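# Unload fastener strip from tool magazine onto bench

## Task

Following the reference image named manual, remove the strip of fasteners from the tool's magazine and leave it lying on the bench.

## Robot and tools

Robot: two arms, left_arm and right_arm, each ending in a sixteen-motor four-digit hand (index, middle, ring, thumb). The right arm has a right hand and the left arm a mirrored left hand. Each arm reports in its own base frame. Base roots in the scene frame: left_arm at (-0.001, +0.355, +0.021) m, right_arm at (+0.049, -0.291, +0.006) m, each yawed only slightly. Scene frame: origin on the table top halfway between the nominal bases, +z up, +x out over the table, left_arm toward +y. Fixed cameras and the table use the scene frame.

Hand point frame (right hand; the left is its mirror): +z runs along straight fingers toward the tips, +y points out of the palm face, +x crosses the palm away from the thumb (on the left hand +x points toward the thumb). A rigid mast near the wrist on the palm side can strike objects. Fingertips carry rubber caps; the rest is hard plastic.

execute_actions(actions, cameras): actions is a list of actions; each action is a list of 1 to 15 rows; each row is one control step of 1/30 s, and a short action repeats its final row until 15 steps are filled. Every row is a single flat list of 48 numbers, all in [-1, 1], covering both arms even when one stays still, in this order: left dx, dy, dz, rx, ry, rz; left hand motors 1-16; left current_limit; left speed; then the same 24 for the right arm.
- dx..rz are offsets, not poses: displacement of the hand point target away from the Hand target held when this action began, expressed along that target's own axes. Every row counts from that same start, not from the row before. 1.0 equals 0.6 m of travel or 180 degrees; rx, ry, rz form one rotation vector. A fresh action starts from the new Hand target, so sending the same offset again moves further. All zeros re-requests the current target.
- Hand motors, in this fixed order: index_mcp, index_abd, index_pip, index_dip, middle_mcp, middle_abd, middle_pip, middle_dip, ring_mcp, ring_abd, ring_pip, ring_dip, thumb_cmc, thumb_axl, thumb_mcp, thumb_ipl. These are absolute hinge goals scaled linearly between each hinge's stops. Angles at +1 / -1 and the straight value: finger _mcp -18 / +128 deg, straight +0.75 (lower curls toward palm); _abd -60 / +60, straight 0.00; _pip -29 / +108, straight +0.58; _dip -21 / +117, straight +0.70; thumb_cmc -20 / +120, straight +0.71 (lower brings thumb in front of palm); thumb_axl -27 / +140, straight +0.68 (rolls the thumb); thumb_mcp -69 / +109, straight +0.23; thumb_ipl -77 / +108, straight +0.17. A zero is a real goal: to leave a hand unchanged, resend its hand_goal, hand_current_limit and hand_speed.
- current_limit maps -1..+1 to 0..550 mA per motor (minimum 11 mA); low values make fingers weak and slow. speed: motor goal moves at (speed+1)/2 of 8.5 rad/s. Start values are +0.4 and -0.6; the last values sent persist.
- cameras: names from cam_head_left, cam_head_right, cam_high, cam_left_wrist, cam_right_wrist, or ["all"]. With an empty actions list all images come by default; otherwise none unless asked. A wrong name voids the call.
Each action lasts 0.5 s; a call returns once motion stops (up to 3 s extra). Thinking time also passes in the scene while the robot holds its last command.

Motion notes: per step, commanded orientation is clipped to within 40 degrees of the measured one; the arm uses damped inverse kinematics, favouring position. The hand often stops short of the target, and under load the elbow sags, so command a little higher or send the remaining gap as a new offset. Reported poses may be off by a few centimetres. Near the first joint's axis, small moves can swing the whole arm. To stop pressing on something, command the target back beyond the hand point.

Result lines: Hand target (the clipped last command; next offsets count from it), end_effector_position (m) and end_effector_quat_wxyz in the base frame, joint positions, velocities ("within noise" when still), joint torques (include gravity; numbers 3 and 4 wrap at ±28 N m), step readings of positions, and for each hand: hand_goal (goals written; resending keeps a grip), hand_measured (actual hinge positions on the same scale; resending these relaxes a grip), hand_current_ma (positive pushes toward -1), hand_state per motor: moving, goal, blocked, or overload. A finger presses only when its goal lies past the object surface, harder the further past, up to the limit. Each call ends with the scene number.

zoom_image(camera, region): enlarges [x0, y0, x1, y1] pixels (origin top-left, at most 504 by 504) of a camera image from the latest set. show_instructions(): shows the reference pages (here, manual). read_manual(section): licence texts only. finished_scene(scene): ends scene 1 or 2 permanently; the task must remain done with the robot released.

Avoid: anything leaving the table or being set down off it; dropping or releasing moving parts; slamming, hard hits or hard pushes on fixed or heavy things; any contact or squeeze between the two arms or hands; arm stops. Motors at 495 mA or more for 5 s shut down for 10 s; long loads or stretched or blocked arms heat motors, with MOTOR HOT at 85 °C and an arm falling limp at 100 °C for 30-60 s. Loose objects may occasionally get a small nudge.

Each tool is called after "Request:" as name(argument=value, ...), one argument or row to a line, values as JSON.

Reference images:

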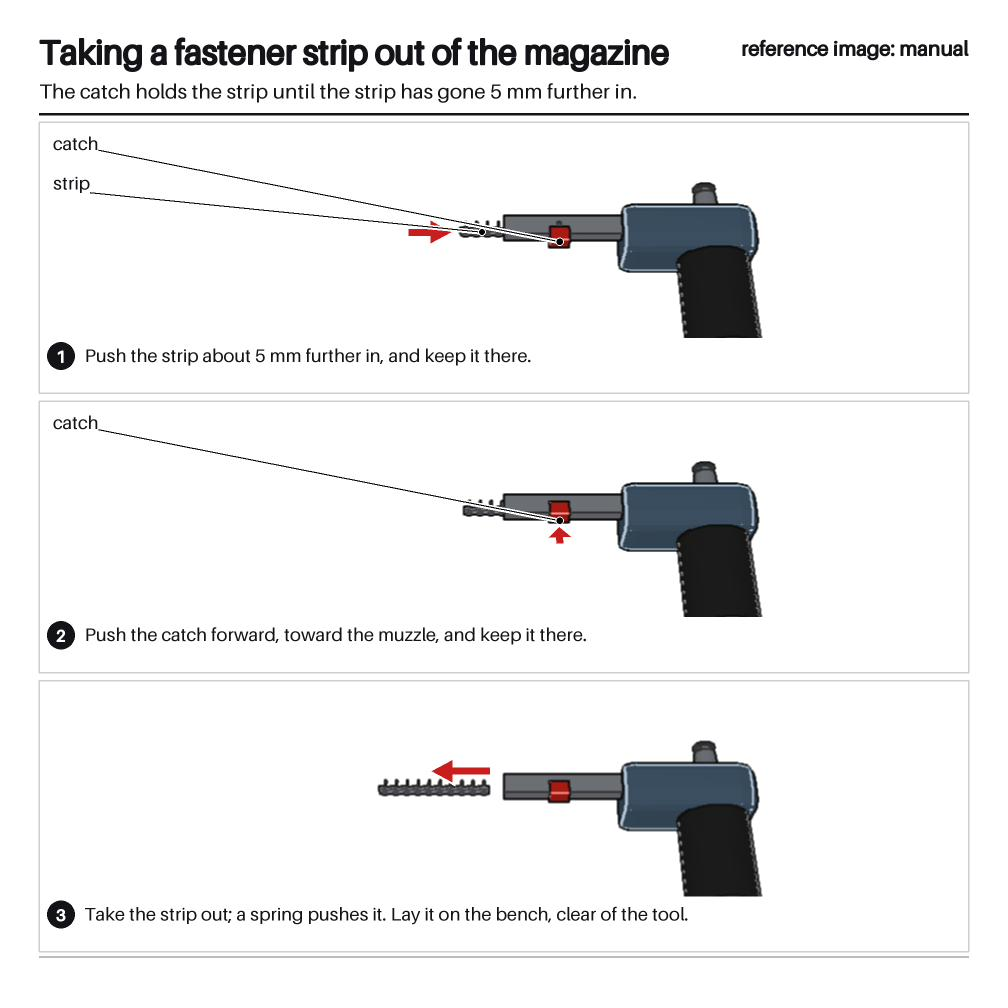

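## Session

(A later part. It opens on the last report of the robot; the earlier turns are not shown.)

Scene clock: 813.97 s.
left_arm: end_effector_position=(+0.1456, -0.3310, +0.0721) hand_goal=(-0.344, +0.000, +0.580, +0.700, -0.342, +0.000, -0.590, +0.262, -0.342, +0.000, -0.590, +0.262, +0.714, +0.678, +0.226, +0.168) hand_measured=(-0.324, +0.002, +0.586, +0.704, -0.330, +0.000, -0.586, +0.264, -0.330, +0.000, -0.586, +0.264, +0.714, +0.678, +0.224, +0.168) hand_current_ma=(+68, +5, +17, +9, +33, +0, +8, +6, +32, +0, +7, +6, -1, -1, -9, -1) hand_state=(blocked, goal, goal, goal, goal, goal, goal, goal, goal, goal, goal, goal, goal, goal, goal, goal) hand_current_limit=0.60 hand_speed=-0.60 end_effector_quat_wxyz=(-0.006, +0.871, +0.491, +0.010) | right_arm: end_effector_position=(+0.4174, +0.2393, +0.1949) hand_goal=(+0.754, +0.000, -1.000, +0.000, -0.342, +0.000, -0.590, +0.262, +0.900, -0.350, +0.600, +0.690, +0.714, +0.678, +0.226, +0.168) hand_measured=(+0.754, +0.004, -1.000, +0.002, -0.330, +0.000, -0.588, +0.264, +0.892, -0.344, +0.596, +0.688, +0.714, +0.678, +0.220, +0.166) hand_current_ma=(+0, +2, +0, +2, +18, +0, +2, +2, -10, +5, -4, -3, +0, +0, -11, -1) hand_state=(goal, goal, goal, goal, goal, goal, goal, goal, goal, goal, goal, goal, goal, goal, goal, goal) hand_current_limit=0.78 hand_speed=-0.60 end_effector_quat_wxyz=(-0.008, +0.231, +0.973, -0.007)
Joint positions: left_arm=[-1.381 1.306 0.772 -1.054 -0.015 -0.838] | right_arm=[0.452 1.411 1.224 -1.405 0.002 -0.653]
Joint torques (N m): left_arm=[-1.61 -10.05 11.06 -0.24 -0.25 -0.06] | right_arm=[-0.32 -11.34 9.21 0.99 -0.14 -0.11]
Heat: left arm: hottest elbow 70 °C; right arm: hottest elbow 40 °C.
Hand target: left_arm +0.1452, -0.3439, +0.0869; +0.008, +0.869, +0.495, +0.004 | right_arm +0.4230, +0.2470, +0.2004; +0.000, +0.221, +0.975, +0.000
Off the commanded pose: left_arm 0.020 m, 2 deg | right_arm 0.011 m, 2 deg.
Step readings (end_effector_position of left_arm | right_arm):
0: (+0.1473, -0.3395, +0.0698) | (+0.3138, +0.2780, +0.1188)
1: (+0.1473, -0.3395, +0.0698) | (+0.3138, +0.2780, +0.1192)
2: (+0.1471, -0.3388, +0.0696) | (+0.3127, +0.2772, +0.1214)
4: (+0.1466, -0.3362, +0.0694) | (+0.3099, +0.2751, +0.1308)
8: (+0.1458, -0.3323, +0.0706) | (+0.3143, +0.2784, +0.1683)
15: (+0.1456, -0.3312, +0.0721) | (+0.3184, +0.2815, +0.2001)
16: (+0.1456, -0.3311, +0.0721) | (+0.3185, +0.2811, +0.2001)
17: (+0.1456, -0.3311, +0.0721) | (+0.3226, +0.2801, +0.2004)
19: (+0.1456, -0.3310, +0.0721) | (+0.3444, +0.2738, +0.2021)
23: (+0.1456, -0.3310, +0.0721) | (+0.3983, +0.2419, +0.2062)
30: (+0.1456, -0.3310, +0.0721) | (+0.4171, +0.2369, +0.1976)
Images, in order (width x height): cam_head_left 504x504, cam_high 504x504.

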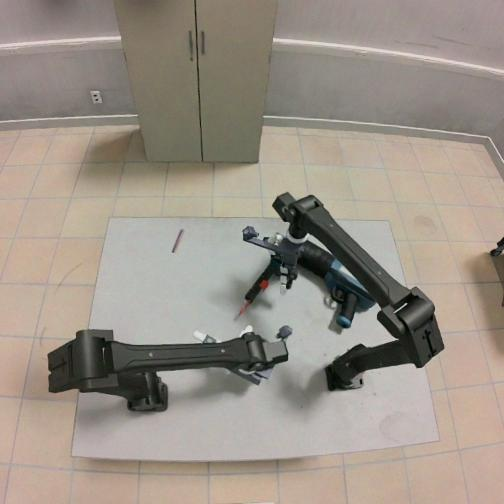

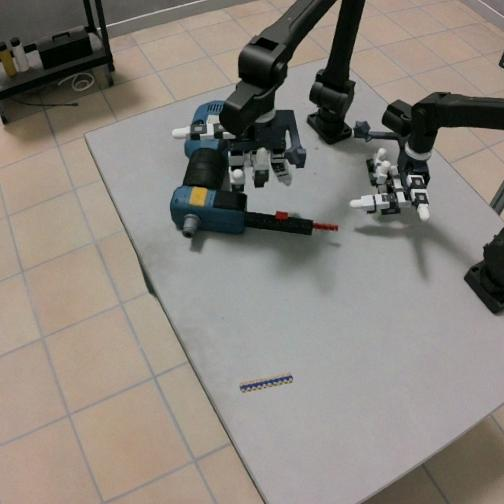

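Request:
execute_actions(
  actions=[
    [[0.10,-0.01,0.035,0,0,0.037,-0.345,0,0.58,0.70,-0.342,0,-0.591,0.261,-0.342,0,-0.591,0.261,0.714,0.678,0.226,0.168,0.6,-0.6,-0.0225,0.0325,0.07,0.0,0.0,0,0.754,0,-1.0,0.0,-0.342,0,-0.591,0.261,0.90,-0.35,0.60,0.69,0.714,0.678,0.226,0.168,0.78,-0.6]],
  ],
  cameras=["cam_high","cam_head_left"],
)

Request:
zoom_image(
  camera="cam_high",
  region=[230, 140, 380, 260],
)

Scene clock: 846.00 s.
left_arm: end_effector_position=(+0.1687, -0.2891, +0.0660) hand_goal=(-0.344, +0.000, +0.580, +0.700, -0.342, +0.000, -0.590, +0.262, -0.342, +0.000, -0.590, +0.262, +0.714, +0.678, +0.226, +0.168) hand_measured=(-0.324, +0.002, +0.586, +0.704, -0.330, +0.000, -0.586, +0.264, -0.330, +0.000, -0.586, +0.264, +0.714, +0.678, +0.224, +0.168) hand_current_ma=(+68, +4, +17, +9, +33, +0, +8, +6, +32, +0, +7, +6, -1, -1, -9, -1) hand_state=(blocked, goal, goal, goal, goal, goal, goal, goal, goal, goal, goal, goal, goal, goal, goal, goal) hand_current_limit=0.60 hand_speed=-0.60 end_effector_quat_wxyz=(+0.001, +0.894, +0.447, +0.008) | right_arm: end_effector_position=(+0.4420, +0.2522, +0.1545) hand_goal=(+0.754, +0.000, -1.000, +0.000, -0.342, +0.000, -0.590, +0.262, +0.900, -0.350, +0.600, +0.690, +0.714, +0.678, +0.226, +0.168) hand_measured=(+0.754, +0.004, -1.000, +0.002, -0.330, +0.000, -0.588, +0.264, +0.894, -0.346, +0.596, +0.688, +0.714, +0.678, +0.220, +0.166) hand_current_ma=(+0, +2, +0, +2, +18, +0, +2, +2, -7, +5, -3, -3, +0, +0, -11, -1) hand_state=(goal, goal, goal, goal, goal, goal, goal, goal, goal, goal, goal, goal, goal, goal, goal, goal) hand_current_limit=0.78 hand_speed=-0.60 end_effector_quat_wxyz=(-0.006, +0.229, +0.973, -0.006)
Joint positions: left_arm=[-1.252 1.184 0.65 -1.037 -0.015 -0.609] | right_arm=[0.454 1.506 1.215 -1.298 0.002 -0.654]
Joint torques (N m): left_arm=[-0.09 -8.18 7.71 0.9 -0.21 0.22] | right_arm=[0.21 -13.16 8.25 0.87 -0.17 -0.11]
Heat: left arm: hottest elbow 68 °C; right arm: hottest elbow 42 °C.
Hand target: left_arm +0.1710, -0.2893, +0.0658; +0.007, +0.896, +0.444, +0.005 | right_arm +0.4435, +0.2588, +0.1585; +0.000, +0.221, +0.975, +0.000
Off the commanded pose: left_arm 0.002 m, 1 deg | right_arm 0.008 m, 1 deg.
Step readings (end_effector_position of left_arm | right_arm):
0: (+0.1456, -0.3310, +0.0721) | (+0.4173, +0.2394, +0.1949)
1: (+0.1456, -0.3311, +0.0722) | (+0.4176, +0.2395, +0.1950)
2: (+0.1459, -0.3306, +0.0724) | (+0.4193, +0.2403, +0.1949)
4: (+0.1498, -0.3243, +0.0728) | (+0.4272, +0.2441, +0.1929)
8: (+0.1633, -0.2947, +0.0693) | (+0.4394, +0.2505, +0.1761)
15: (+0.1696, -0.2859, +0.0661) | (+0.4415, +0.2520, +0.1543)
Images, in order (width x height): cam_head_left 504x504, cam_high 504x504.

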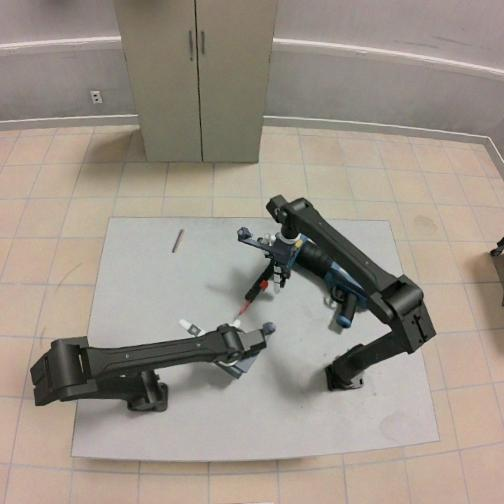

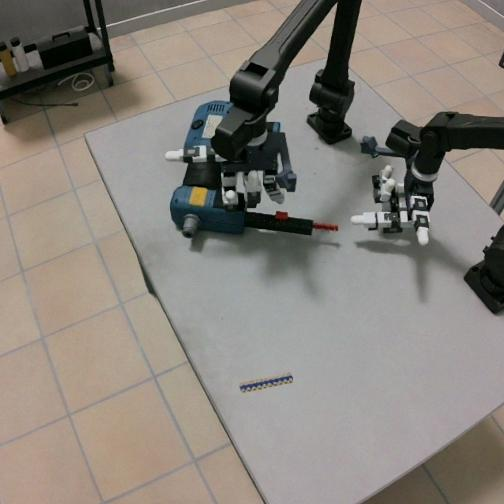

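Scaled by 3.360 from the camera's 504x504 image, which has a finer 720x720 frame.

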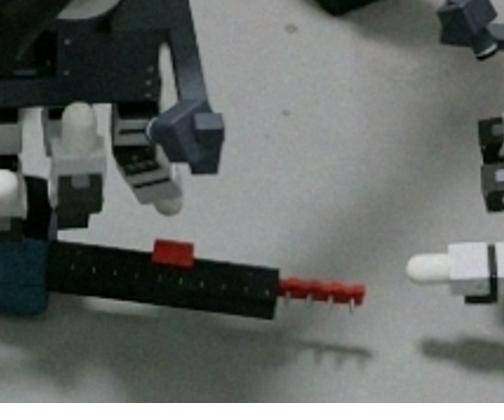

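Request:
execute_actions(
  actions=[
    [[0.022,0,0.025,0,0,0,-0.345,0,0.58,0.70,-0.342,0,-0.591,0.261,-0.342,0,-0.591,0.261,0.714,0.678,0.226,0.168,0.6,-0.6,0.004,0.008,0.05,0.0,0.0,0,0.754,0,-1.0,0.0,-0.342,0,-0.591,0.261,0.90,-0.35,0.60,0.69,0.714,0.678,0.226,0.168,0.78,-0.6]],
    [[0,0,0,0,0,0,-0.345,0,0.58,0.70,-0.342,0,-0.591,0.261,-0.342,0,-0.591,0.261,0.714,0.678,0.226,0.168,0.6,-0.6,0.004,-0.004,0.04,0.01,0.01,0,0.754,0,-1.0,0.0,-0.342,0,-0.591,0.261,0.90,-0.35,0.60,0.69,0.714,0.678,0.226,0.168,0.78,-0.6]],
  ],
  cameras=["cam_high","cam_head_left"],
)

Request:
zoom_image(
  camera="cam_high",
  region=[230, 140, 380, 260],
)

Scene clock: 856.97 s.
left_arm: end_effector_position=(+0.1776, -0.2790, +0.0530) hand_goal=(-0.344, +0.000, +0.580, +0.700, -0.342, +0.000, -0.590, +0.262, -0.342, +0.000, -0.590, +0.262, +0.714, +0.678, +0.226, +0.168) hand_measured=(-0.324, +0.002, +0.586, +0.704, -0.330, +0.000, -0.586, +0.264, -0.330, +0.000, -0.586, +0.264, +0.714, +0.678, +0.224, +0.168) hand_current_ma=(+68, +3, +17, +9, +33, +0, +8, +6, +32, +0, +7, +6, -1, -1, -9, -1) hand_state=(blocked, goal, goal, goal, goal, goal, goal, goal, goal, goal, goal, goal, goal, goal, goal, goal) hand_current_limit=0.60 hand_speed=-0.60 end_effector_quat_wxyz=(+0.005, +0.894, +0.447, +0.006) | right_arm: end_effector_position=(+0.4446, +0.2601, +0.1389) hand_goal=(+0.754, +0.000, -1.000, +0.000, -0.342, +0.000, -0.590, +0.262, +0.900, -0.350, +0.600, +0.690, +0.714, +0.678, +0.226, +0.168) hand_measured=(+0.770, -0.014, -0.994, +0.002, -0.330, +0.000, -0.588, +0.264, +0.896, -0.346, +0.596, +0.688, +0.714, +0.678, +0.220, +0.166) hand_current_ma=(+28, -19, +8, +2, +18, +0, +2, +2, -6, +4, -3, -3, +0, +0, -11, -1) hand_state=(goal, goal, goal, goal, goal, goal, goal, goal, goal, goal, goal, goal, goal, goal, goal, goal) hand_current_limit=0.78 hand_speed=-0.60 end_effector_quat_wxyz=(+0.005, +0.224, +0.975, +0.003)
Joint positions: left_arm=[-1.206 1.184 0.609 -0.988 -0.014 -0.562] | right_arm=[0.465 1.518 1.179 -1.22 0.001 -0.654]
Joint torques (N m): left_arm=[-0.03 -7.18 7.53 0.94 -0.2 0.22] | right_arm=[0.03 -9.05 6.01 1.26 -0.38 -0.02]
Heat: left arm: hottest elbow 65 °C; right arm: hottest elbow 42 °C.
Hand target: left_arm +0.1793, -0.2789, +0.0508; +0.007, +0.896, +0.444, +0.005 | right_arm +0.4403, +0.2630, +0.1045; -0.019, +0.221, +0.975, -0.011
Off the commanded pose: left_arm 0.003 m, 1 deg | right_arm 0.035 m, 3 deg.
Step readings (end_effector_position of left_arm | right_arm):
0: (+0.1687, -0.2892, +0.0660) | (+0.4420, +0.2522, +0.1545)
1: (+0.1688, -0.2891, +0.0658) | (+0.4420, +0.2525, +0.1545)
2: (+0.1694, -0.2892, +0.0654) | (+0.4426, +0.2531, +0.1540)
4: (+0.1714, -0.2881, +0.0626) | (+0.4446, +0.2552, +0.1515)
8: (+0.1757, -0.2794, +0.0549) | (+0.4425, +0.2577, +0.1402)
15: (+0.1777, -0.2782, +0.0529) | (+0.4443, +0.2596, +0.1400)
16: (+0.1777, -0.2783, +0.0529) | (+0.4443, +0.2597, +0.1401)
17: (+0.1777, -0.2785, +0.0529) | (+0.4443, +0.2597, +0.1397)
19: (+0.1777, -0.2787, +0.0529) | (+0.4444, +0.2598, +0.1391)
23: (+0.1776, -0.2789, +0.0530) | (+0.4445, +0.2600, +0.1390)
30: (+0.1776, -0.2790, +0.0530) | (+0.4446, +0.2601, +0.1389)
Images, in order (width x height): cam_head_left 504x504, cam_high 504x504.

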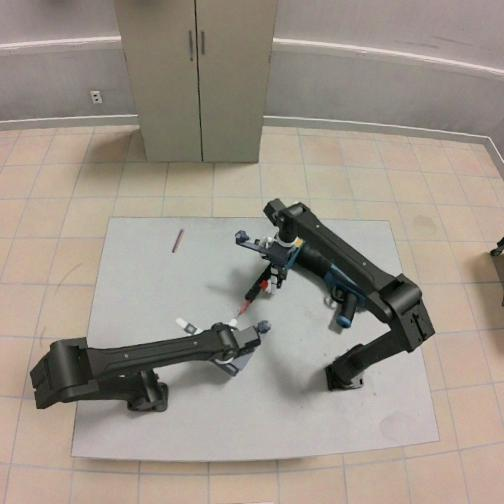

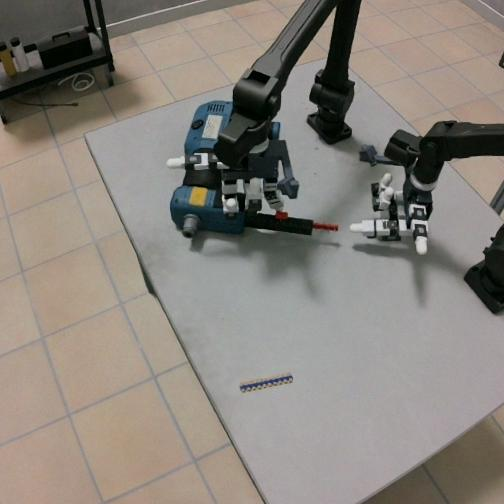

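Scaled by 3.360 from the camera's 504x504 image, which has a finer 720x720 frame.

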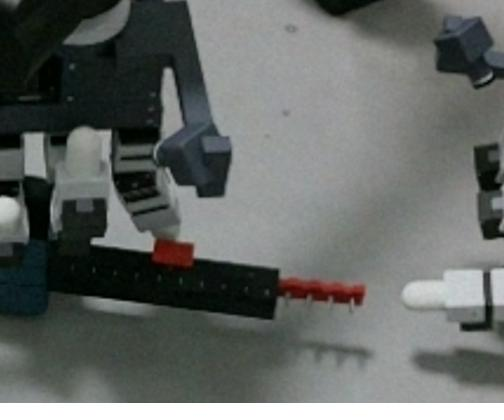

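Request:
execute_actions(
  actions=[
    [[0.0,0,0,0,0,0,-0.345,0,0.58,0.70,-0.342,0,-0.591,0.261,-0.342,0,-0.591,0.261,0.714,0.678,0.226,0.168,0.6,-0.6,0.004,-0.012,0.07,0.02,0.017,0,0.754,0,-1.0,0.0,-0.342,0,-0.591,0.261,0.90,-0.35,0.60,0.69,0.714,0.678,0.226,0.168,0.78,-0.6]],
    [[0,0,0,0,0,0,-0.345,0,0.58,0.70,-0.342,0,-0.591,0.261,-0.342,0,-0.591,0.261,0.714,0.678,0.226,0.168,0.6,-0.6,0.004,-0.012,0.06,0.02,0.017,0,0.754,0,-1.0,0.0,-0.342,0,-0.591,0.261,0.90,-0.35,0.60,0.69,0.714,0.678,0.226,0.168,0.78,-0.6]],
  ],
  cameras=["cam_high"],
)

Request:
zoom_image(
  camera="cam_high",
  region=[230, 140, 380, 260],
)

Scene clock: 868.67 s.
left_arm: end_effector_position=(+0.1776, -0.2790, +0.0530) hand_goal=(-0.344, +0.000, +0.580, +0.700, -0.342, +0.000, -0.590, +0.262, -0.342, +0.000, -0.590, +0.262, +0.714, +0.678, +0.226, +0.168) hand_measured=(-0.324, +0.002, +0.586, +0.704, -0.330, +0.000, -0.586, +0.264, -0.330, +0.000, -0.586, +0.264, +0.714, +0.678, +0.224, +0.168) hand_current_ma=(+68, +3, +17, +9, +33, +0, +8, +6, +32, +0, +7, +6, -1, -1, -9, -1) hand_state=(blocked, goal, goal, goal, goal, goal, goal, goal, goal, goal, goal, goal, goal, goal, goal, goal) hand_current_limit=0.60 hand_speed=-0.60 end_effector_quat_wxyz=(+0.005, +0.894, +0.447, +0.006) | right_arm: end_effector_position=(+0.4442, +0.2604, +0.1338) hand_goal=(+0.754, +0.000, -1.000, +0.000, -0.342, +0.000, -0.590, +0.262, +0.900, -0.350, +0.600, +0.690, +0.714, +0.678, +0.226, +0.168) hand_measured=(+0.788, -0.020, -0.982, +0.002, -0.330, +0.000, -0.588, +0.264, +0.896, -0.346, +0.596, +0.688, +0.714, +0.678, +0.220, +0.166) hand_current_ma=(+79, -31, +30, +2, +18, +0, +2, +2, -6, +4, -3, -3, +0, +0, -11, -1) hand_state=(blocked, blocked, goal, goal, goal, goal, goal, goal, goal, goal, goal, goal, goal, goal, goal, goal) hand_current_limit=0.78 hand_speed=-0.60 end_effector_quat_wxyz=(+0.000, +0.224, +0.975, +0.001)
Joint positions: left_arm=[-1.206 1.184 0.609 -0.988 -0.014 -0.562] | right_arm=[0.465 1.527 1.178 -1.22 -0.001 -0.654]
Joint torques (N m): left_arm=[-0.03 -7 7.6 0.94 -0.2 0.23] | right_arm=[-1.03 -2.43 2.5 0.39 -0.57 -0.12]
Heat: left arm: hottest elbow 64 °C; right arm: hottest elbow 40 °C.
Hand target: left_arm +0.1793, -0.2789, +0.0508; +0.007, +0.896, +0.444, +0.005 | right_arm +0.4238, +0.2499, +0.0280; -0.085, +0.219, +0.970, -0.061
Off the commanded pose: left_arm 0.003 m, 1 deg | right_arm 0.108 m, 12 deg.
Step readings (end_effector_position of left_arm | right_arm):
0: (+0.1776, -0.2790, +0.0530) | (+0.4446, +0.2601, +0.1389)
1: (+0.1776, -0.2790, +0.0530) | (+0.4445, +0.2602, +0.1387)
2: (+0.1776, -0.2790, +0.0530) | (+0.4443, +0.2600, +0.1378)
4: (+0.1776, -0.2790, +0.0530) | (+0.4443, +0.2600, +0.1369)
8: (+0.1776, -0.2790, +0.0530) | (+0.4443, +0.2601, +0.1363)
15: (+0.1776, -0.2790, +0.0530) | (+0.4443, +0.2601, +0.1363)
16: (+0.1776, -0.2790, +0.0530) | (+0.4443, +0.2601, +0.1361)
17: (+0.1776, -0.2790, +0.0530) | (+0.4443, +0.2602, +0.1356)
19: (+0.1776, -0.2790, +0.0530) | (+0.4442, +0.2603, +0.1349)
23: (+0.1776, -0.2790, +0.0530) | (+0.4442, +0.2603, +0.1341)
30: (+0.1776, -0.2790, +0.0530) | (+0.4442, +0.2604, +0.1338)
Images, in order (width x height): cam_high 504x504.

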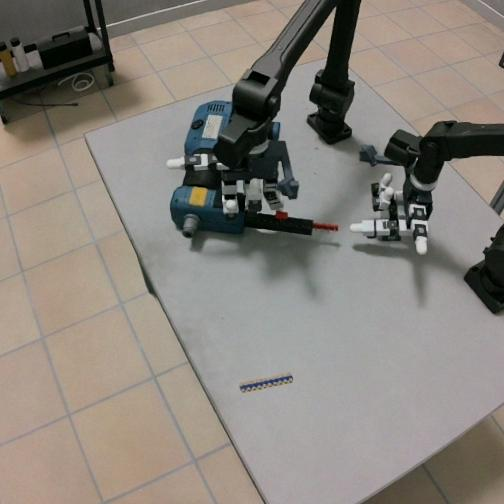

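Scaled by 3.360 from the camera's 504x504 image, which has a finer 720x720 frame.

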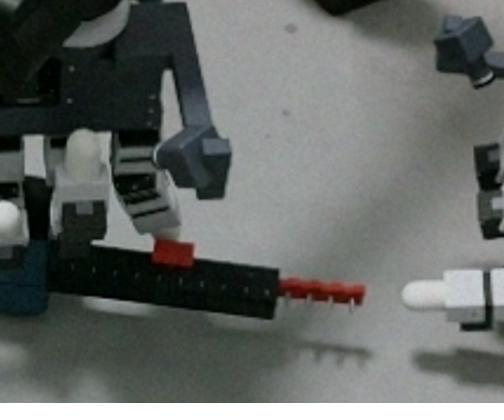

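Request:
execute_actions(
  actions=[
    [[0.022,0,0.006,0,0,0,-0.345,0,0.58,0.70,-0.342,0,-0.591,0.261,-0.342,0,-0.591,0.261,0.714,0.678,0.226,0.168,0.6,-0.6,0.003,-0.01,0.06,0.018,0.016,0,0.754,0,-1.0,0.0,-0.342,0,-0.591,0.261,0.90,-0.35,0.60,0.69,0.714,0.678,0.226,0.168,0.78,-0.6]],
    [[0.0,0.02,-0.006,0,0,0,-0.345,0,0.58,0.70,-0.342,0,-0.591,0.261,-0.342,0,-0.591,0.261,0.714,0.678,0.226,0.168,0.6,-0.6,0.003,-0.01,0.05,0.016,0.014,0,0.754,0,-1.0,0.0,-0.342,0,-0.591,0.261,0.90,-0.35,0.60,0.69,0.714,0.678,0.226,0.168,0.78,-0.6]],
  ],
  cameras=["cam_high"],
)

Request:
zoom_image(
  camera="cam_high",
  region=[230, 140, 380, 260],
)

Scene clock: 879.53 s.
left_arm: end_effector_position=(+0.1904, -0.2660, +0.0467) hand_goal=(-0.344, +0.000, +0.580, +0.700, -0.342, +0.000, -0.590, +0.262, -0.342, +0.000, -0.590, +0.262, +0.714, +0.678, +0.226, +0.168) hand_measured=(-0.324, +0.002, +0.586, +0.704, -0.330, +0.000, -0.586, +0.264, -0.330, +0.000, -0.586, +0.264, +0.714, +0.678, +0.224, +0.168) hand_current_ma=(+68, +3, +17, +9, +33, +0, +8, +6, +32, +0, +7, +6, -1, -1, -9, -1) hand_state=(blocked, goal, goal, goal, goal, goal, goal, goal, goal, goal, goal, goal, goal, goal, goal, goal) hand_current_limit=0.60 hand_speed=-0.60 end_effector_quat_wxyz=(+0.000, +0.894, +0.447, +0.006) | right_arm: end_effector_position=(+0.4397, +0.2590, +0.1281) hand_goal=(+0.754, +0.000, -1.000, +0.000, -0.342, +0.000, -0.590, +0.262, +0.900, -0.350, +0.600, +0.690, +0.714, +0.678, +0.226, +0.168) hand_measured=(+0.790, -0.020, -0.978, +0.002, -0.330, +0.000, -0.588, +0.264, +0.896, -0.346, +0.596, +0.688, +0.714, +0.678, +0.220, +0.166) hand_current_ma=(+89, -31, +39, +2, +18, +0, +2, +2, -6, +4, -3, -3, +0, +0, -11, -1) hand_state=(blocked, blocked, blocked, goal, goal, goal, goal, goal, goal, goal, goal, goal, goal, goal, goal, goal) hand_current_limit=0.78 hand_speed=-0.60 end_effector_quat_wxyz=(-0.009, +0.220, +0.975, -0.006)
Joint positions: left_arm=[-1.141 1.18 0.589 -0.98 -0.012 -0.497] | right_arm=[0.465 1.535 1.176 -1.235 -0.002 -0.661]
Joint torques (N m): left_arm=[0.09 -5.71 9.77 0.72 -0.23 0.23] | right_arm=[-2.61 1.67 -1.17 -0.27 -0.85 -0.16]
Heat: left arm: hottest elbow 63 °C; right arm: hottest elbow 39 °C.
Hand target: left_arm +0.1968, -0.2756, +0.0510; +0.007, +0.896, +0.444, +0.005 | right_arm +0.4010, +0.2346, -0.0332; -0.142, +0.217, +0.960, -0.102
Off the commanded pose: left_arm 0.012 m, 1 deg | right_arm 0.168 m, 19 deg.
Step readings (end_effector_position of left_arm | right_arm):
0: (+0.1776, -0.2790, +0.0530) | (+0.4442, +0.2604, +0.1338)
1: (+0.1776, -0.2790, +0.0530) | (+0.4442, +0.2604, +0.1336)
2: (+0.1782, -0.2785, +0.0527) | (+0.4439, +0.2603, +0.1331)
4: (+0.1797, -0.2771, +0.0515) | (+0.4423, +0.2596, +0.1303)
8: (+0.1841, -0.2697, +0.0480) | (+0.4420, +0.2597, +0.1299)
15: (+0.1856, -0.2678, +0.0471) | (+0.4420, +0.2597, +0.1299)
16: (+0.1857, -0.2680, +0.0472) | (+0.4419, +0.2596, +0.1299)
17: (+0.1859, -0.2679, +0.0471) | (+0.4416, +0.2596, +0.1292)
19: (+0.1868, -0.2676, +0.0471) | (+0.4407, +0.2592, +0.1286)
23: (+0.1895, -0.2662, +0.0471) | (+0.4399, +0.2589, +0.1282)
30: (+0.1904, -0.2659, +0.0469) | (+0.4397, +0.2590, +0.1281)
Images, in order (width x height): cam_high 504x504.

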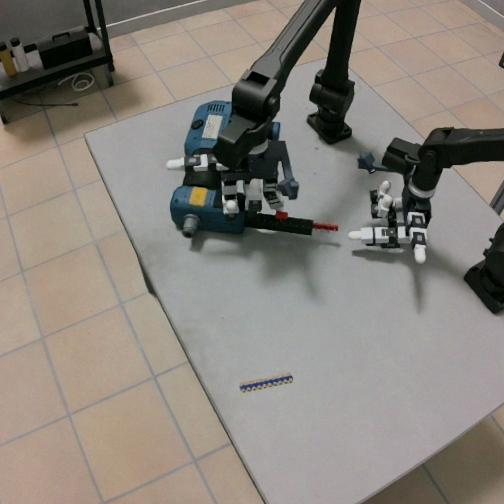

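Scaled by 3.360 from the camera's 504x504 image, which has a finer 720x720 frame.

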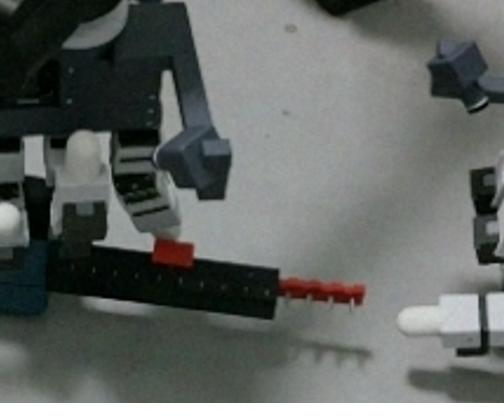

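Request:
execute_actions(
  actions=[
    [[-0.022,0.015,-0.004,0,0,0,-0.345,0,0.58,0.70,-0.342,0,-0.591,0.261,-0.342,0,-0.591,0.261,0.714,0.678,0.226,0.168,0.6,-0.6,0.0,0,0.0,0.0,0.0,0,0.754,0,-1.0,0.0,-0.342,0,-0.591,0.261,0.90,-0.35,0.60,0.69,0.714,0.678,0.226,0.168,0.78,-0.6]],
  ],
  cameras=["cam_high"],
)

Request:
zoom_image(
  camera="cam_high",
  region=[300, 190, 400, 250],
)

Scene clock: 892.80 s.
left_arm: end_effector_position=(+0.1899, -0.2713, +0.0416) hand_goal=(-0.344, +0.000, +0.580, +0.700, -0.342, +0.000, -0.590, +0.262, -0.342, +0.000, -0.590, +0.262, +0.714, +0.678, +0.226, +0.168) hand_measured=(-0.324, +0.002, +0.586, +0.704, -0.330, +0.000, -0.586, +0.264, -0.330, +0.000, -0.586, +0.264, +0.714, +0.678, +0.224, +0.168) hand_current_ma=(+68, +3, +17, +9, +33, +0, +8, +6, +32, +0, +7, +6, -1, -1, -9, -1) hand_state=(blocked, goal, goal, goal, goal, goal, goal, goal, goal, goal, goal, goal, goal, goal, goal, goal) hand_current_limit=0.60 hand_speed=-0.60 end_effector_quat_wxyz=(-0.011, +0.896, +0.443, +0.006) | right_arm: end_effector_position=(+0.4397, +0.2590, +0.1281) hand_goal=(+0.754, +0.000, -1.000, +0.000, -0.342, +0.000, -0.590, +0.262, +0.900, -0.350, +0.600, +0.690, +0.714, +0.678, +0.226, +0.168) hand_measured=(+0.790, -0.020, -0.978, +0.002, -0.330, +0.000, -0.588, +0.264, +0.896, -0.346, +0.596, +0.688, +0.714, +0.678, +0.220, +0.166) hand_current_ma=(+89, -31, +39, +2, +18, +0, +2, +2, -6, +4, -3, -3, +0, +0, -11, -1) hand_state=(blocked, blocked, blocked, goal, goal, goal, goal, goal, goal, goal, goal, goal, goal, goal, goal, goal) hand_current_limit=0.78 hand_speed=-0.60 end_effector_quat_wxyz=(-0.009, +0.220, +0.975, -0.006)
Joint positions: left_arm=[-1.149 1.217 0.605 -0.98 -0.012 -0.497] | right_arm=[0.465 1.535 1.176 -1.235 -0.002 -0.661]
Joint torques (N m): left_arm=[-1.85 -6.3 11.28 0.62 -0.22 -0.01] | right_arm=[-2.43 1.26 -1.21 -0.39 -0.81 -0.16]
Heat: left arm: hottest elbow 62 °C; right arm: hottest elbow 37 °C.
Hand target: left_arm +0.1958, -0.2916, +0.0535; +0.007, +0.896, +0.444, +0.005 | right_arm +0.4010, +0.2346, -0.0332; -0.142, +0.217, +0.960, -0.102
Off the commanded pose: left_arm 0.024 m, 2 deg | right_arm 0.168 m, 19 deg.
Step readings (end_effector_position of left_arm | right_arm):
0: (+0.1904, -0.2660, +0.0467) | (+0.4397, +0.2590, +0.1281)
1: (+0.1904, -0.2660, +0.0467) | (+0.4397, +0.2590, +0.1281)
2: (+0.1903, -0.2660, +0.0464) | (+0.4397, +0.2590, +0.1281)
4: (+0.1902, -0.2657, +0.0443) | (+0.4397, +0.2590, +0.1281)
8: (+0.1895, -0.2672, +0.0398) | (+0.4397, +0.2590, +0.1281)
15: (+0.1899, -0.2709, +0.0413) | (+0.4397, +0.2590, +0.1281)
Images, in order (width x height): cam_high 504x504.

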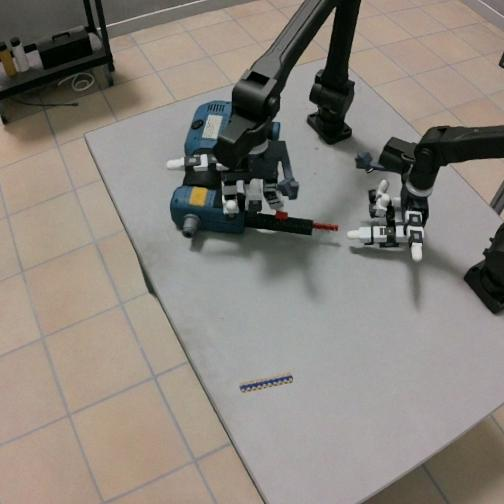

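Scaled by 5.040 from the camera's 504x504 image, which has a finer 720x720 frame.

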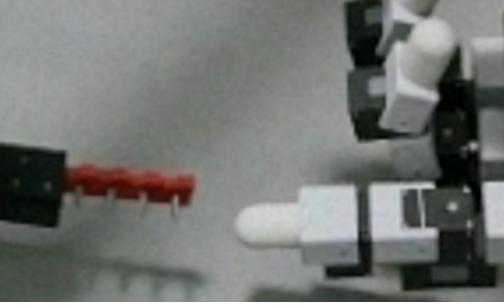

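Request:
execute_actions(
  actions=[
    [[-0.022,0.008,-0.013,0,0,0,-0.345,0,0.58,0.70,-0.342,0,-0.591,0.261,-0.342,0,-0.591,0.261,0.714,0.678,0.226,0.168,0.6,-0.6,0.0,0,0.0,0.0,0.0,0,0.754,0,-1.0,0.0,-0.342,0,-0.591,0.261,0.90,-0.35,0.60,0.69,0.714,0.678,0.226,0.168,0.78,-0.6]],
  ],
  cameras=["cam_high"],
)

Request:
zoom_image(
  camera="cam_high",
  region=[300, 190, 400, 250],
)

Scene clock: 899.73 s.
left_arm: end_effector_position=(+0.1879, -0.2916, +0.0516) hand_goal=(-0.344, +0.000, +0.580, +0.700, -0.342, +0.000, -0.590, +0.262, -0.342, +0.000, -0.590, +0.262, +0.714, +0.678, +0.226, +0.168) hand_measured=(-0.324, +0.002, +0.586, +0.704, -0.330, +0.000, -0.586, +0.264, -0.330, +0.000, -0.586, +0.264, +0.714, +0.678, +0.224, +0.168) hand_current_ma=(+68, +3, +17, +9, +33, +0, +8, +6, +32, +0, +7, +6, -1, -1, -9, -1) hand_state=(blocked, goal, goal, goal, goal, goal, goal, goal, goal, goal, goal, goal, goal, goal, goal, goal) hand_current_limit=0.60 hand_speed=-0.60 end_effector_quat_wxyz=(+0.001, +0.898, +0.440, +0.005) | right_arm: end_effector_position=(+0.4397, +0.2590, +0.1281) hand_goal=(+0.754, +0.000, -1.000, +0.000, -0.342, +0.000, -0.590, +0.262, +0.900, -0.350, +0.600, +0.690, +0.714, +0.678, +0.226, +0.168) hand_measured=(+0.790, -0.020, -0.978, +0.002, -0.330, +0.000, -0.588, +0.264, +0.896, -0.346, +0.596, +0.688, +0.714, +0.678, +0.220, +0.166) hand_current_ma=(+89, -31, +39, +2, +18, +0, +2, +2, -6, +4, -3, -3, +0, +0, -11, -1) hand_state=(blocked, blocked, blocked, goal, goal, goal, goal, goal, goal, goal, goal, goal, goal, goal, goal, goal) hand_current_limit=0.78 hand_speed=-0.60 end_effector_quat_wxyz=(-0.009, +0.220, +0.975, -0.006)
Joint positions: left_arm=[-1.182 1.233 0.645 -0.98 -0.01 -0.522] | right_arm=[0.465 1.535 1.176 -1.235 -0.002 -0.661]
Joint torques (N m): left_arm=[-1.44 -6.71 11.26 -0.12 -0.31 -0.04] | right_arm=[-2.49 1.73 -1.18 -0.38 -0.81 -0.17]
Heat: left arm: hottest elbow 61 °C; right arm: hottest elbow 37 °C.
Hand target: left_arm +0.1917, -0.3050, +0.0614; +0.007, +0.896, +0.444, +0.005 | right_arm +0.4010, +0.2346, -0.0332; -0.142, +0.217, +0.960, -0.102
Off the commanded pose: left_arm 0.017 m, 1 deg | right_arm 0.168 m, 19 deg.
Step readings (end_effector_position of left_arm | right_arm):
0: (+0.1899, -0.2713, +0.0416) | (+0.4397, +0.2590, +0.1281)
1: (+0.1899, -0.2713, +0.0416) | (+0.4397, +0.2590, +0.1281)
2: (+0.1895, -0.2721, +0.0419) | (+0.4397, +0.2590, +0.1281)
4: (+0.1886, -0.2756, +0.0432) | (+0.4397, +0.2590, +0.1281)
8: (+0.1876, -0.2871, +0.0492) | (+0.4397, +0.2590, +0.1281)
15: (+0.1879, -0.2920, +0.0523) | (+0.4397, +0.2590, +0.1281)
Images, in order (width x height): cam_high 504x504.

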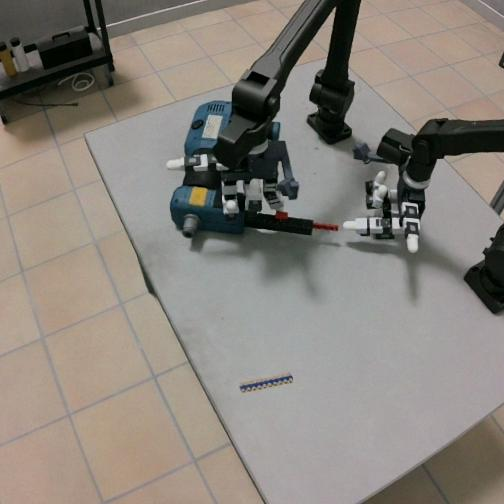

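Scaled by 5.040 from the camera's 504x504 image, which has a finer 720x720 frame.

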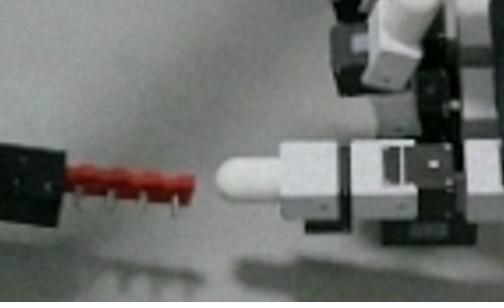

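Request:
execute_actions(
  actions=[
    [[0.014,0.004,0.005,0,0,0,-0.345,0,0.58,0.70,-0.342,0,-0.591,0.261,-0.342,0,-0.591,0.261,0.714,0.678,0.226,0.168,0.6,-0.6,0.0,0,0.0,0.0,0.0,0,0.754,0,-1.0,0.0,-0.342,0,-0.591,0.261,0.90,-0.35,0.60,0.69,0.714,0.678,0.226,0.168,0.78,-0.6]],
  ],
  cameras=["cam_high"],
)

Request:
zoom_image(
  camera="cam_high",
  region=[300, 190, 400, 250],
)

Scene clock: 909.60 s.
left_arm: end_effector_position=(+0.1913, -0.2894, +0.0516) hand_goal=(-0.344, +0.000, +0.580, +0.700, -0.342, +0.000, -0.590, +0.262, -0.342, +0.000, -0.590, +0.262, +0.714, +0.678, +0.226, +0.168) hand_measured=(-0.324, +0.002, +0.586, +0.704, -0.330, +0.000, -0.586, +0.264, -0.330, +0.000, -0.586, +0.264, +0.714, +0.678, +0.224, +0.168) hand_current_ma=(+68, +3, +17, +9, +33, +0, +8, +6, +32, +0, +7, +6, -1, -1, -9, -1) hand_state=(blocked, goal, goal, goal, goal, goal, goal, goal, goal, goal, goal, goal, goal, goal, goal, goal) hand_current_limit=0.60 hand_speed=-0.60 end_effector_quat_wxyz=(+0.001, +0.895, +0.445, +0.005) | right_arm: end_effector_position=(+0.4397, +0.2590, +0.1281) hand_goal=(+0.754, +0.000, -1.000, +0.000, -0.342, +0.000, -0.590, +0.262, +0.900, -0.350, +0.600, +0.690, +0.714, +0.678, +0.226, +0.168) hand_measured=(+0.790, -0.020, -0.978, +0.002, -0.330, +0.000, -0.588, +0.264, +0.896, -0.346, +0.596, +0.688, +0.714, +0.678, +0.220, +0.166) hand_current_ma=(+89, -31, +39, +2, +18, +0, +2, +2, -6, +4, -3, -3, +0, +0, -11, -1) hand_state=(blocked, blocked, blocked, goal, goal, goal, goal, goal, goal, goal, goal, goal, goal, goal, goal, goal) hand_current_limit=0.78 hand_speed=-0.60 end_effector_quat_wxyz=(-0.009, +0.220, +0.975, -0.006)
Joint positions: left_arm=[-1.17 1.233 0.645 -0.98 -0.01 -0.522] | right_arm=[0.465 1.535 1.176 -1.235 -0.002 -0.661]
Joint torques (N m): left_arm=[0.15 -6.65 10.52 0.18 -0.32 0.2] | right_arm=[-2.2 1.73 -1.35 -0.32 -0.81 -0.15]
Heat: left arm: hottest elbow 61 °C; right arm: hottest elbow 36 °C.
Hand target: left_arm +0.1987, -0.2998, +0.0585; +0.007, +0.896, +0.444, +0.005 | right_arm +0.4010, +0.2346, -0.0332; -0.142, +0.217, +0.960, -0.102
Off the commanded pose: left_arm 0.014 m, 1 deg | right_arm 0.168 m, 19 deg.
Step readings (end_effector_position of left_arm | right_arm):
0: (+0.1879, -0.2916, +0.0516) | (+0.4397, +0.2590, +0.1281)
1: (+0.1879, -0.2916, +0.0516) | (+0.4397, +0.2590, +0.1281)
2: (+0.1879, -0.2916, +0.0516) | (+0.4397, +0.2590, +0.1281)
4: (+0.1879, -0.2916, +0.0516) | (+0.4397, +0.2590, +0.1281)
8: (+0.1897, -0.2905, +0.0516) | (+0.4397, +0.2590, +0.1281)
15: (+0.1913, -0.2894, +0.0516) | (+0.4397, +0.2590, +0.1281)
Images, in order (width x height): cam_high 504x504.

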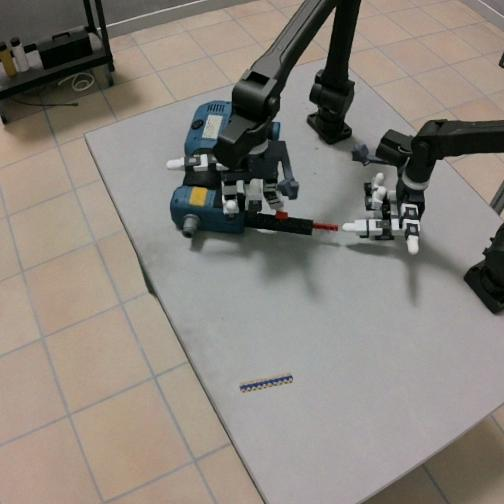

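Scaled by 5.040 from the camera's 504x504 image, which has a finer 720x720 frame.

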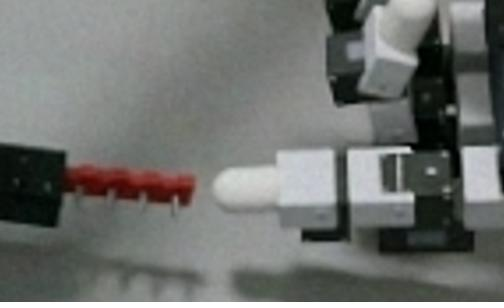

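Request:
execute_actions(
  actions=[
    [[-0.002,0.02,-0.004,0,0,0,-0.345,0,0.58,0.70,-0.342,0,-0.591,0.261,-0.342,0,-0.591,0.261,0.714,0.678,0.226,0.168,0.6,-0.6,0.0,0,0.0,0.0,0.0,0,0.754,0,-1.0,0.0,-0.342,0,-0.591,0.261,0.90,-0.35,0.60,0.69,0.714,0.678,0.226,0.168,0.78,-0.6]],
  ],
  cameras=["cam_high"],
)

Request:
zoom_image(
  camera="cam_high",
  region=[300, 190, 400, 250],
)

Scene clock: 923.17 s.
left_arm: end_effector_position=(+0.1979, -0.2929, +0.0502) hand_goal=(-0.344, +0.000, +0.580, +0.700, -0.342, +0.000, -0.590, +0.262, -0.342, +0.000, -0.590, +0.262, +0.714, +0.678, +0.226, +0.168) hand_measured=(-0.324, +0.002, +0.586, +0.704, -0.330, +0.000, -0.586, +0.264, -0.330, +0.000, -0.586, +0.264, +0.714, +0.678, +0.224, +0.168) hand_current_ma=(+68, +3, +17, +9, +33, +0, +8, +6, +32, +0, +7, +6, -1, -1, -9, -1) hand_state=(blocked, goal, goal, goal, goal, goal, goal, goal, goal, goal, goal, goal, goal, goal, goal, goal) hand_current_limit=0.60 hand_speed=-0.60 end_effector_quat_wxyz=(-0.002, +0.894, +0.447, +0.005) | right_arm: end_effector_position=(+0.4397, +0.2590, +0.1281) hand_goal=(+0.754, +0.000, -1.000, +0.000, -0.342, +0.000, -0.590, +0.262, +0.900, -0.350, +0.600, +0.690, +0.714, +0.678, +0.226, +0.168) hand_measured=(+0.790, -0.020, -0.978, +0.002, -0.330, +0.000, -0.588, +0.264, +0.896, -0.346, +0.596, +0.688, +0.714, +0.678, +0.220, +0.166) hand_current_ma=(+89, -31, +39, +2, +18, +0, +2, +2, -6, +4, -3, -3, +0, +0, -11, -1) hand_state=(blocked, blocked, blocked, goal, goal, goal, goal, goal, goal, goal, goal, goal, goal, goal, goal, goal) hand_current_limit=0.78 hand_speed=-0.60 end_effector_quat_wxyz=(-0.009, +0.220, +0.975, -0.006)
Joint positions: left_arm=[-1.155 1.258 0.663 -0.98 -0.01 -0.511] | right_arm=[0.465 1.535 1.176 -1.235 -0.002 -0.661]
Joint torques (N m): left_arm=[0.09 -7.06 11.38 0.05 -0.3 0.23] | right_arm=[-2.43 1.44 -1.07 -0.43 -0.82 -0.17]
Heat: left arm: hottest elbow 61 °C; right arm: hottest elbow 35 °C.
Hand target: left_arm +0.2074, -0.3080, +0.0611; +0.007, +0.896, +0.444, +0.005 | right_arm +0.4010, +0.2346, -0.0332; -0.142, +0.217, +0.960, -0.102
Off the commanded pose: left_arm 0.021 m, 1 deg | right_arm 0.168 m, 19 deg.
Step readings (end_effector_position of left_arm | right_arm):
0: (+0.1913, -0.2894, +0.0516) | (+0.4397, +0.2590, +0.1281)
1: (+0.1913, -0.2894, +0.0516) | (+0.4397, +0.2590, +0.1281)
2: (+0.1915, -0.2892, +0.0514) | (+0.4397, +0.2590, +0.1281)
4: (+0.1928, -0.2888, +0.0502) | (+0.4397, +0.2590, +0.1281)
8: (+0.1960, -0.2904, +0.0488) | (+0.4397, +0.2590, +0.1281)
15: (+0.1980, -0.2928, +0.0502) | (+0.4397, +0.2590, +0.1281)
Images, in order (width x height): cam_high 504x504.

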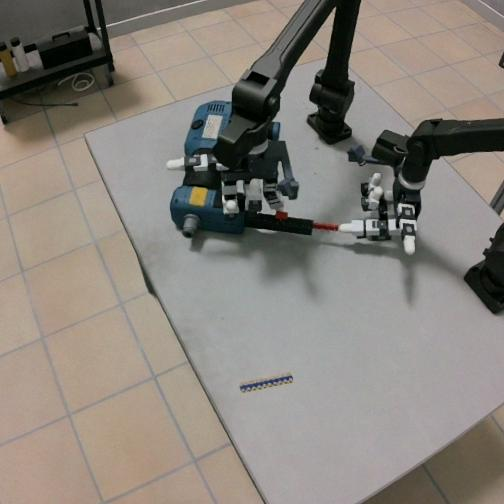

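Scaled by 5.040 from the camera's 504x504 image, which has a finer 720x720 frame.

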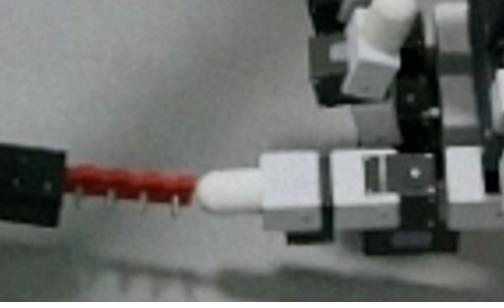

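Request:
execute_actions(
  actions=[
    [[-0.004,0.035,-0.010,-0.004,0,0,-0.36,0,0.58,0.70,-0.342,0,-0.591,0.261,-0.342,0,-0.591,0.261,0.714,0.678,0.226,0.168,0.6,-0.6,0.0,0,0.0,0.0,0.0,0,0.754,0,-1.0,0.0,-0.342,0,-0.591,0.261,0.90,-0.35,0.60,0.69,0.714,0.678,0.226,0.168,0.78,-0.6]],
    [[-0.006,0.035,-0.010,-0.008,0,0,-0.375,0,0.58,0.70,-0.342,0,-0.591,0.261,-0.342,0,-0.591,0.261,0.714,0.678,0.226,0.168,0.6,-0.6,0.0,0,0.0,0.0,0.0,0,0.754,0,-1.0,0.0,-0.342,0,-0.591,0.261,0.90,-0.35,0.60,0.69,0.714,0.678,0.226,0.168,0.78,-0.6]],
  ],
  cameras=["cam_high"],
)

Request:
zoom_image(
  camera="cam_high",
  region=[300, 190, 400, 250],
)

Scene clock: 932.90 s.
left_arm: end_effector_position=(+0.2030, -0.2925, +0.0437) hand_goal=(-0.374, +0.000, +0.580, +0.700, -0.342, +0.000, -0.590, +0.262, -0.342, +0.000, -0.590, +0.262, +0.714, +0.678, +0.226, +0.168) hand_measured=(-0.368, -0.008, +0.580, +0.696, -0.330, +0.000, -0.586, +0.264, -0.330, +0.000, -0.586, +0.264, +0.714, +0.678, +0.224, +0.168) hand_current_ma=(+17, -19, -2, -7, +33, +0, +8, +6, +32, +0, +7, +6, -1, -1, -9, -1) hand_state=(goal, goal, goal, goal, goal, goal, goal, goal, goal, goal, goal, goal, goal, goal, goal, goal) hand_current_limit=0.60 hand_speed=-0.60 end_effector_quat_wxyz=(-0.030, +0.892, +0.452, +0.006) | right_arm: end_effector_position=(+0.4397, +0.2590, +0.1281) hand_goal=(+0.754, +0.000, -1.000, +0.000, -0.342, +0.000, -0.590, +0.262, +0.900, -0.350, +0.600, +0.690, +0.714, +0.678, +0.226, +0.168) hand_measured=(+0.790, -0.020, -0.978, +0.002, -0.330, +0.000, -0.588, +0.264, +0.896, -0.346, +0.596, +0.688, +0.714, +0.678, +0.220, +0.166) hand_current_ma=(+89, -31, +39, +2, +18, +0, +2, +2, -6, +4, -3, -3, +0, +0, -11, -1) hand_state=(blocked, blocked, blocked, goal, goal, goal, goal, goal, goal, goal, goal, goal, goal, goal, goal, goal) hand_current_limit=0.78 hand_speed=-0.60 end_effector_quat_wxyz=(-0.009, +0.220, +0.975, -0.006)
Joint positions: left_arm=[-1.14 1.311 0.697 -1.018 -0.01 -0.507] | right_arm=[0.465 1.535 1.176 -1.235 -0.002 -0.661]
Joint torques (N m): left_arm=[1.49 -7.82 15.23 1.46 -1.23 0.45] | right_arm=[-2.55 2.08 -1.24 -0.32 -0.83 -0.14]
Heat: left arm: hottest elbow 62 °C; right arm: hottest elbow 35 °C.
Hand target: left_arm +0.2370, -0.3381, +0.0741; +0.024, +0.896, +0.444, +0.013 | right_arm +0.4010, +0.2346, -0.0332; -0.142, +0.217, +0.960, -0.102
Off the commanded pose: left_arm 0.064 m, 6 deg | right_arm 0.168 m, 19 deg.
Step readings (end_effector_position of left_arm | right_arm):
0: (+0.1979, -0.2929, +0.0502) | (+0.4397, +0.2590, +0.1281)
1: (+0.1979, -0.2929, +0.0502) | (+0.4397, +0.2590, +0.1281)
2: (+0.1985, -0.2933, +0.0505) | (+0.4397, +0.2590, +0.1281)
4: (+0.2008, -0.2949, +0.0508) | (+0.4397, +0.2590, +0.1281)
8: (+0.2021, -0.2931, +0.0468) | (+0.4397, +0.2590, +0.1281)
15: (+0.2023, -0.2928, +0.0463) | (+0.4397, +0.2590, +0.1281)
16: (+0.2023, -0.2930, +0.0464) | (+0.4397, +0.2590, +0.1281)
17: (+0.2025, -0.2931, +0.0465) | (+0.4397, +0.2590, +0.1281)
19: (+0.2028, -0.2931, +0.0462) | (+0.4397, +0.2590, +0.1281)
23: (+0.2028, -0.2926, +0.0440) | (+0.4397, +0.2590, +0.1281)
30: (+0.2029, -0.2923, +0.0436) | (+0.4397, +0.2590, +0.1281)
Images, in order (width x height): cam_high 504x504.

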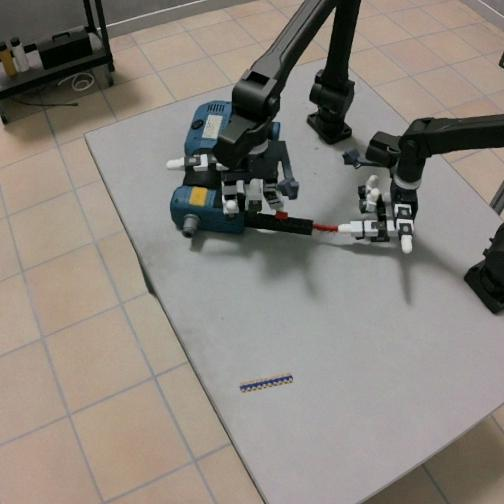

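Scaled by 5.040 from the camera's 504x504 image, which has a finer 720x720 frame.

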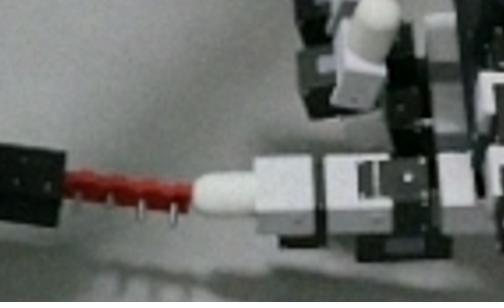

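Request:
execute_actions(
  actions=[
    [[-0.004,0.035,-0.012,-0.010,0,0,-0.385,0,0.58,0.70,-0.342,0,-0.591,0.261,-0.342,0,-0.591,0.261,0.714,0.678,0.226,0.168,0.6,-0.6,0.0,0,0.0,0.0,0.0,0,0.754,0,-1.0,0.0,-0.342,0,-0.591,0.261,0.90,-0.35,0.60,0.69,0.714,0.678,0.226,0.168,0.78,-0.6]],
  ],
  cameras=["cam_high"],
)

Request:
zoom_image(
  camera="cam_high",
  region=[300, 190, 400, 250],
)

Scene clock: 943.40 s.
left_arm: end_effector_position=(+0.2044, -0.2915, +0.0435) hand_goal=(-0.384, +0.000, +0.580, +0.700, -0.342, +0.000, -0.590, +0.262, -0.342, +0.000, -0.590, +0.262, +0.714, +0.678, +0.226, +0.168) hand_measured=(-0.374, -0.024, +0.580, +0.696, -0.330, +0.000, -0.586, +0.264, -0.330, +0.000, -0.586, +0.264, +0.714, +0.678, +0.224, +0.168) hand_current_ma=(+32, -62, -1, -9, +33, +0, +8, +6, +32, +0, +7, +6, -1, -1, -9, -1) hand_state=(goal, blocked, goal, goal, goal, goal, goal, goal, goal, goal, goal, goal, goal, goal, goal, goal) hand_current_limit=0.60 hand_speed=-0.60 end_effector_quat_wxyz=(-0.038, +0.891, +0.452, +0.009) | right_arm: end_effector_position=(+0.4397, +0.2590, +0.1281) hand_goal=(+0.754, +0.000, -1.000, +0.000, -0.342, +0.000, -0.590, +0.262, +0.900, -0.350, +0.600, +0.690, +0.714, +0.678, +0.226, +0.168) hand_measured=(+0.790, -0.020, -0.978, +0.002, -0.330, +0.000, -0.588, +0.264, +0.896, -0.346, +0.596, +0.688, +0.714, +0.678, +0.220, +0.166) hand_current_ma=(+89, -31, +39, +2, +18, +0, +2, +2, -6, +4, -3, -3, +0, +0, -11, -1) hand_state=(blocked, blocked, blocked, goal, goal, goal, goal, goal, goal, goal, goal, goal, goal, goal, goal, goal) hand_current_limit=0.78 hand_speed=-0.60 end_effector_quat_wxyz=(-0.009, +0.220, +0.975, -0.006)
Joint positions: left_arm=[-1.138 1.321 0.707 -1.034 -0.015 -0.507] | right_arm=[0.465 1.535 1.176 -1.235 -0.002 -0.661]
Joint torques (N m): left_arm=[2.26 -7.94 17.09 2.28 -1.72 0.52] | right_arm=[-2.32 1.79 -1.14 -0.32 -0.81 -0.18]
Heat: left arm: hottest elbow 67 °C; right arm: hottest elbow 35 °C.
Hand target: left_arm +0.2518, -0.3524, +0.0823; +0.038, +0.895, +0.443, +0.020 | right_arm +0.4010, +0.2346, -0.0332; -0.142, +0.217, +0.960, -0.102
Off the commanded pose: left_arm 0.086 m, 9 deg | right_arm 0.168 m, 19 deg.
Step readings (end_effector_position of left_arm | right_arm):
0: (+0.2030, -0.2925, +0.0437) | (+0.4397, +0.2590, +0.1281)
1: (+0.2030, -0.2924, +0.0438) | (+0.4397, +0.2590, +0.1281)
2: (+0.2033, -0.2924, +0.0439) | (+0.4397, +0.2590, +0.1281)
4: (+0.2038, -0.2922, +0.0439) | (+0.4397, +0.2590, +0.1281)
8: (+0.2042, -0.2917, +0.0433) | (+0.4397, +0.2590, +0.1281)
15: (+0.2044, -0.2916, +0.0436) | (+0.4397, +0.2590, +0.1281)
Images, in order (width x height): cam_high 504x504.

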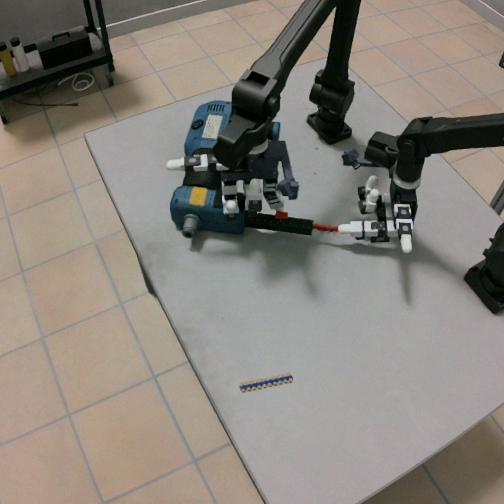

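Scaled by 5.040 from the camera's 504x504 image, which has a finer 720x720 frame.

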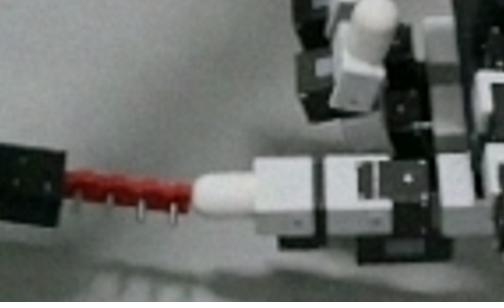

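Request:
execute_actions(
  actions=[
    [[-0.004,0.035,-0.010,-0.012,0,0,-0.395,0,0.58,0.70,-0.342,0,-0.591,0.261,-0.342,0,-0.591,0.261,0.714,0.678,0.226,0.168,0.6,-0.6,0.0,0,0.0,0.0,0.0,0,0.754,0,-1.0,0.0,-0.342,0,-0.591,0.261,0.90,-0.35,0.60,0.69,0.714,0.678,0.226,0.168,0.78,-0.6]],
  ],
  cameras=["cam_high"],
)

Request:
zoom_image(
  camera="cam_high",
  region=[300, 190, 400, 250],
)

Scene clock: 950.67 s.
left_arm: end_effector_position=(+0.2098, -0.2949, +0.0459) hand_goal=(-0.394, +0.000, +0.580, +0.700, -0.342, +0.000, -0.590, +0.262, -0.342, +0.000, -0.590, +0.262, +0.714, +0.678, +0.226, +0.168) hand_measured=(-0.366, -0.032, +0.590, +0.700, -0.330, +0.000, -0.586, +0.264, -0.330, +0.000, -0.586, +0.264, +0.714, +0.678, +0.224, +0.168) hand_current_ma=(+99, -93, +25, -1, +33, +0, +8, +6, +32, +0, +7, +6, -1, -1, -9, -1) hand_state=(blocked, blocked, goal, goal, goal, goal, goal, goal, goal, goal, goal, goal, goal, goal, goal, goal) hand_current_limit=0.60 hand_speed=-0.60 end_effector_quat_wxyz=(-0.037, +0.890, +0.454, +0.015) | right_arm: end_effector_position=(+0.4397, +0.2590, +0.1281) hand_goal=(+0.754, +0.000, -1.000, +0.000, -0.342, +0.000, -0.590, +0.262, +0.900, -0.350, +0.600, +0.690, +0.714, +0.678, +0.226, +0.168) hand_measured=(+0.790, -0.020, -0.978, +0.002, -0.330, +0.000, -0.588, +0.264, +0.896, -0.346, +0.596, +0.688, +0.714, +0.678, +0.220, +0.166) hand_current_ma=(+89, -31, +39, +2, +18, +0, +2, +2, -6, +4, -3, -3, +0, +0, -11, -1) hand_state=(blocked, blocked, blocked, goal, goal, goal, goal, goal, goal, goal, goal, goal, goal, goal, goal, goal) hand_current_limit=0.78 hand_speed=-0.60 end_effector_quat_wxyz=(-0.009, +0.220, +0.975, -0.006)
Joint positions: left_arm=[-1.134 1.332 0.722 -1.035 -0.027 -0.507] | right_arm=[0.465 1.535 1.176 -1.235 -0.002 -0.661]
Joint torques (N m): left_arm=[2.61 -7.94 18.33 2.97 -2.01 0.6] | right_arm=[-2.14 1.38 -1.18 -0.35 -0.82 -0.15]
Heat: left arm: hottest elbow 69 °C; right arm: hottest elbow 34 °C.
Hand target: left_arm +0.2666, -0.3667, +0.0901; +0.055, +0.894, +0.443, +0.029 | right_arm +0.4010, +0.2346, -0.0332; -0.142, +0.217, +0.960, -0.102
Off the commanded pose: left_arm 0.102 m, 11 deg | right_arm 0.168 m, 19 deg.
Step readings (end_effector_position of left_arm | right_arm):
0: (+0.2044, -0.2915, +0.0435) | (+0.4397, +0.2590, +0.1281)
1: (+0.2044, -0.2915, +0.0436) | (+0.4397, +0.2590, +0.1281)
2: (+0.2051, -0.2916, +0.0439) | (+0.4397, +0.2590, +0.1281)
4: (+0.2071, -0.2929, +0.0450) | (+0.4397, +0.2590, +0.1281)
8: (+0.2097, -0.2950, +0.0463) | (+0.4397, +0.2590, +0.1281)
15: (+0.2098, -0.2949, +0.0460) | (+0.4397, +0.2590, +0.1281)
Images, in order (width x height): cam_high 504x504.

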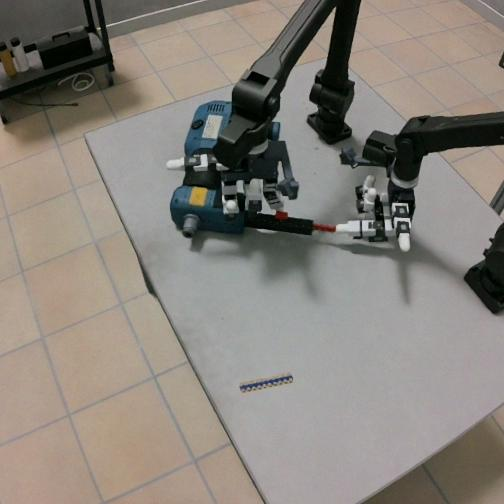

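Scaled by 5.040 from the camera's 504x504 image, which has a finer 720x720 frame.

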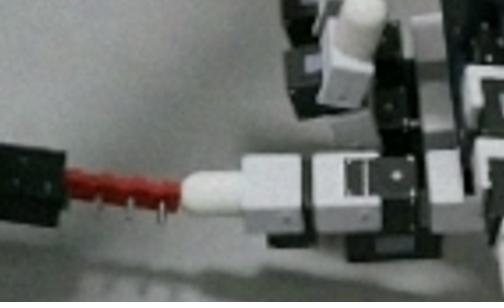

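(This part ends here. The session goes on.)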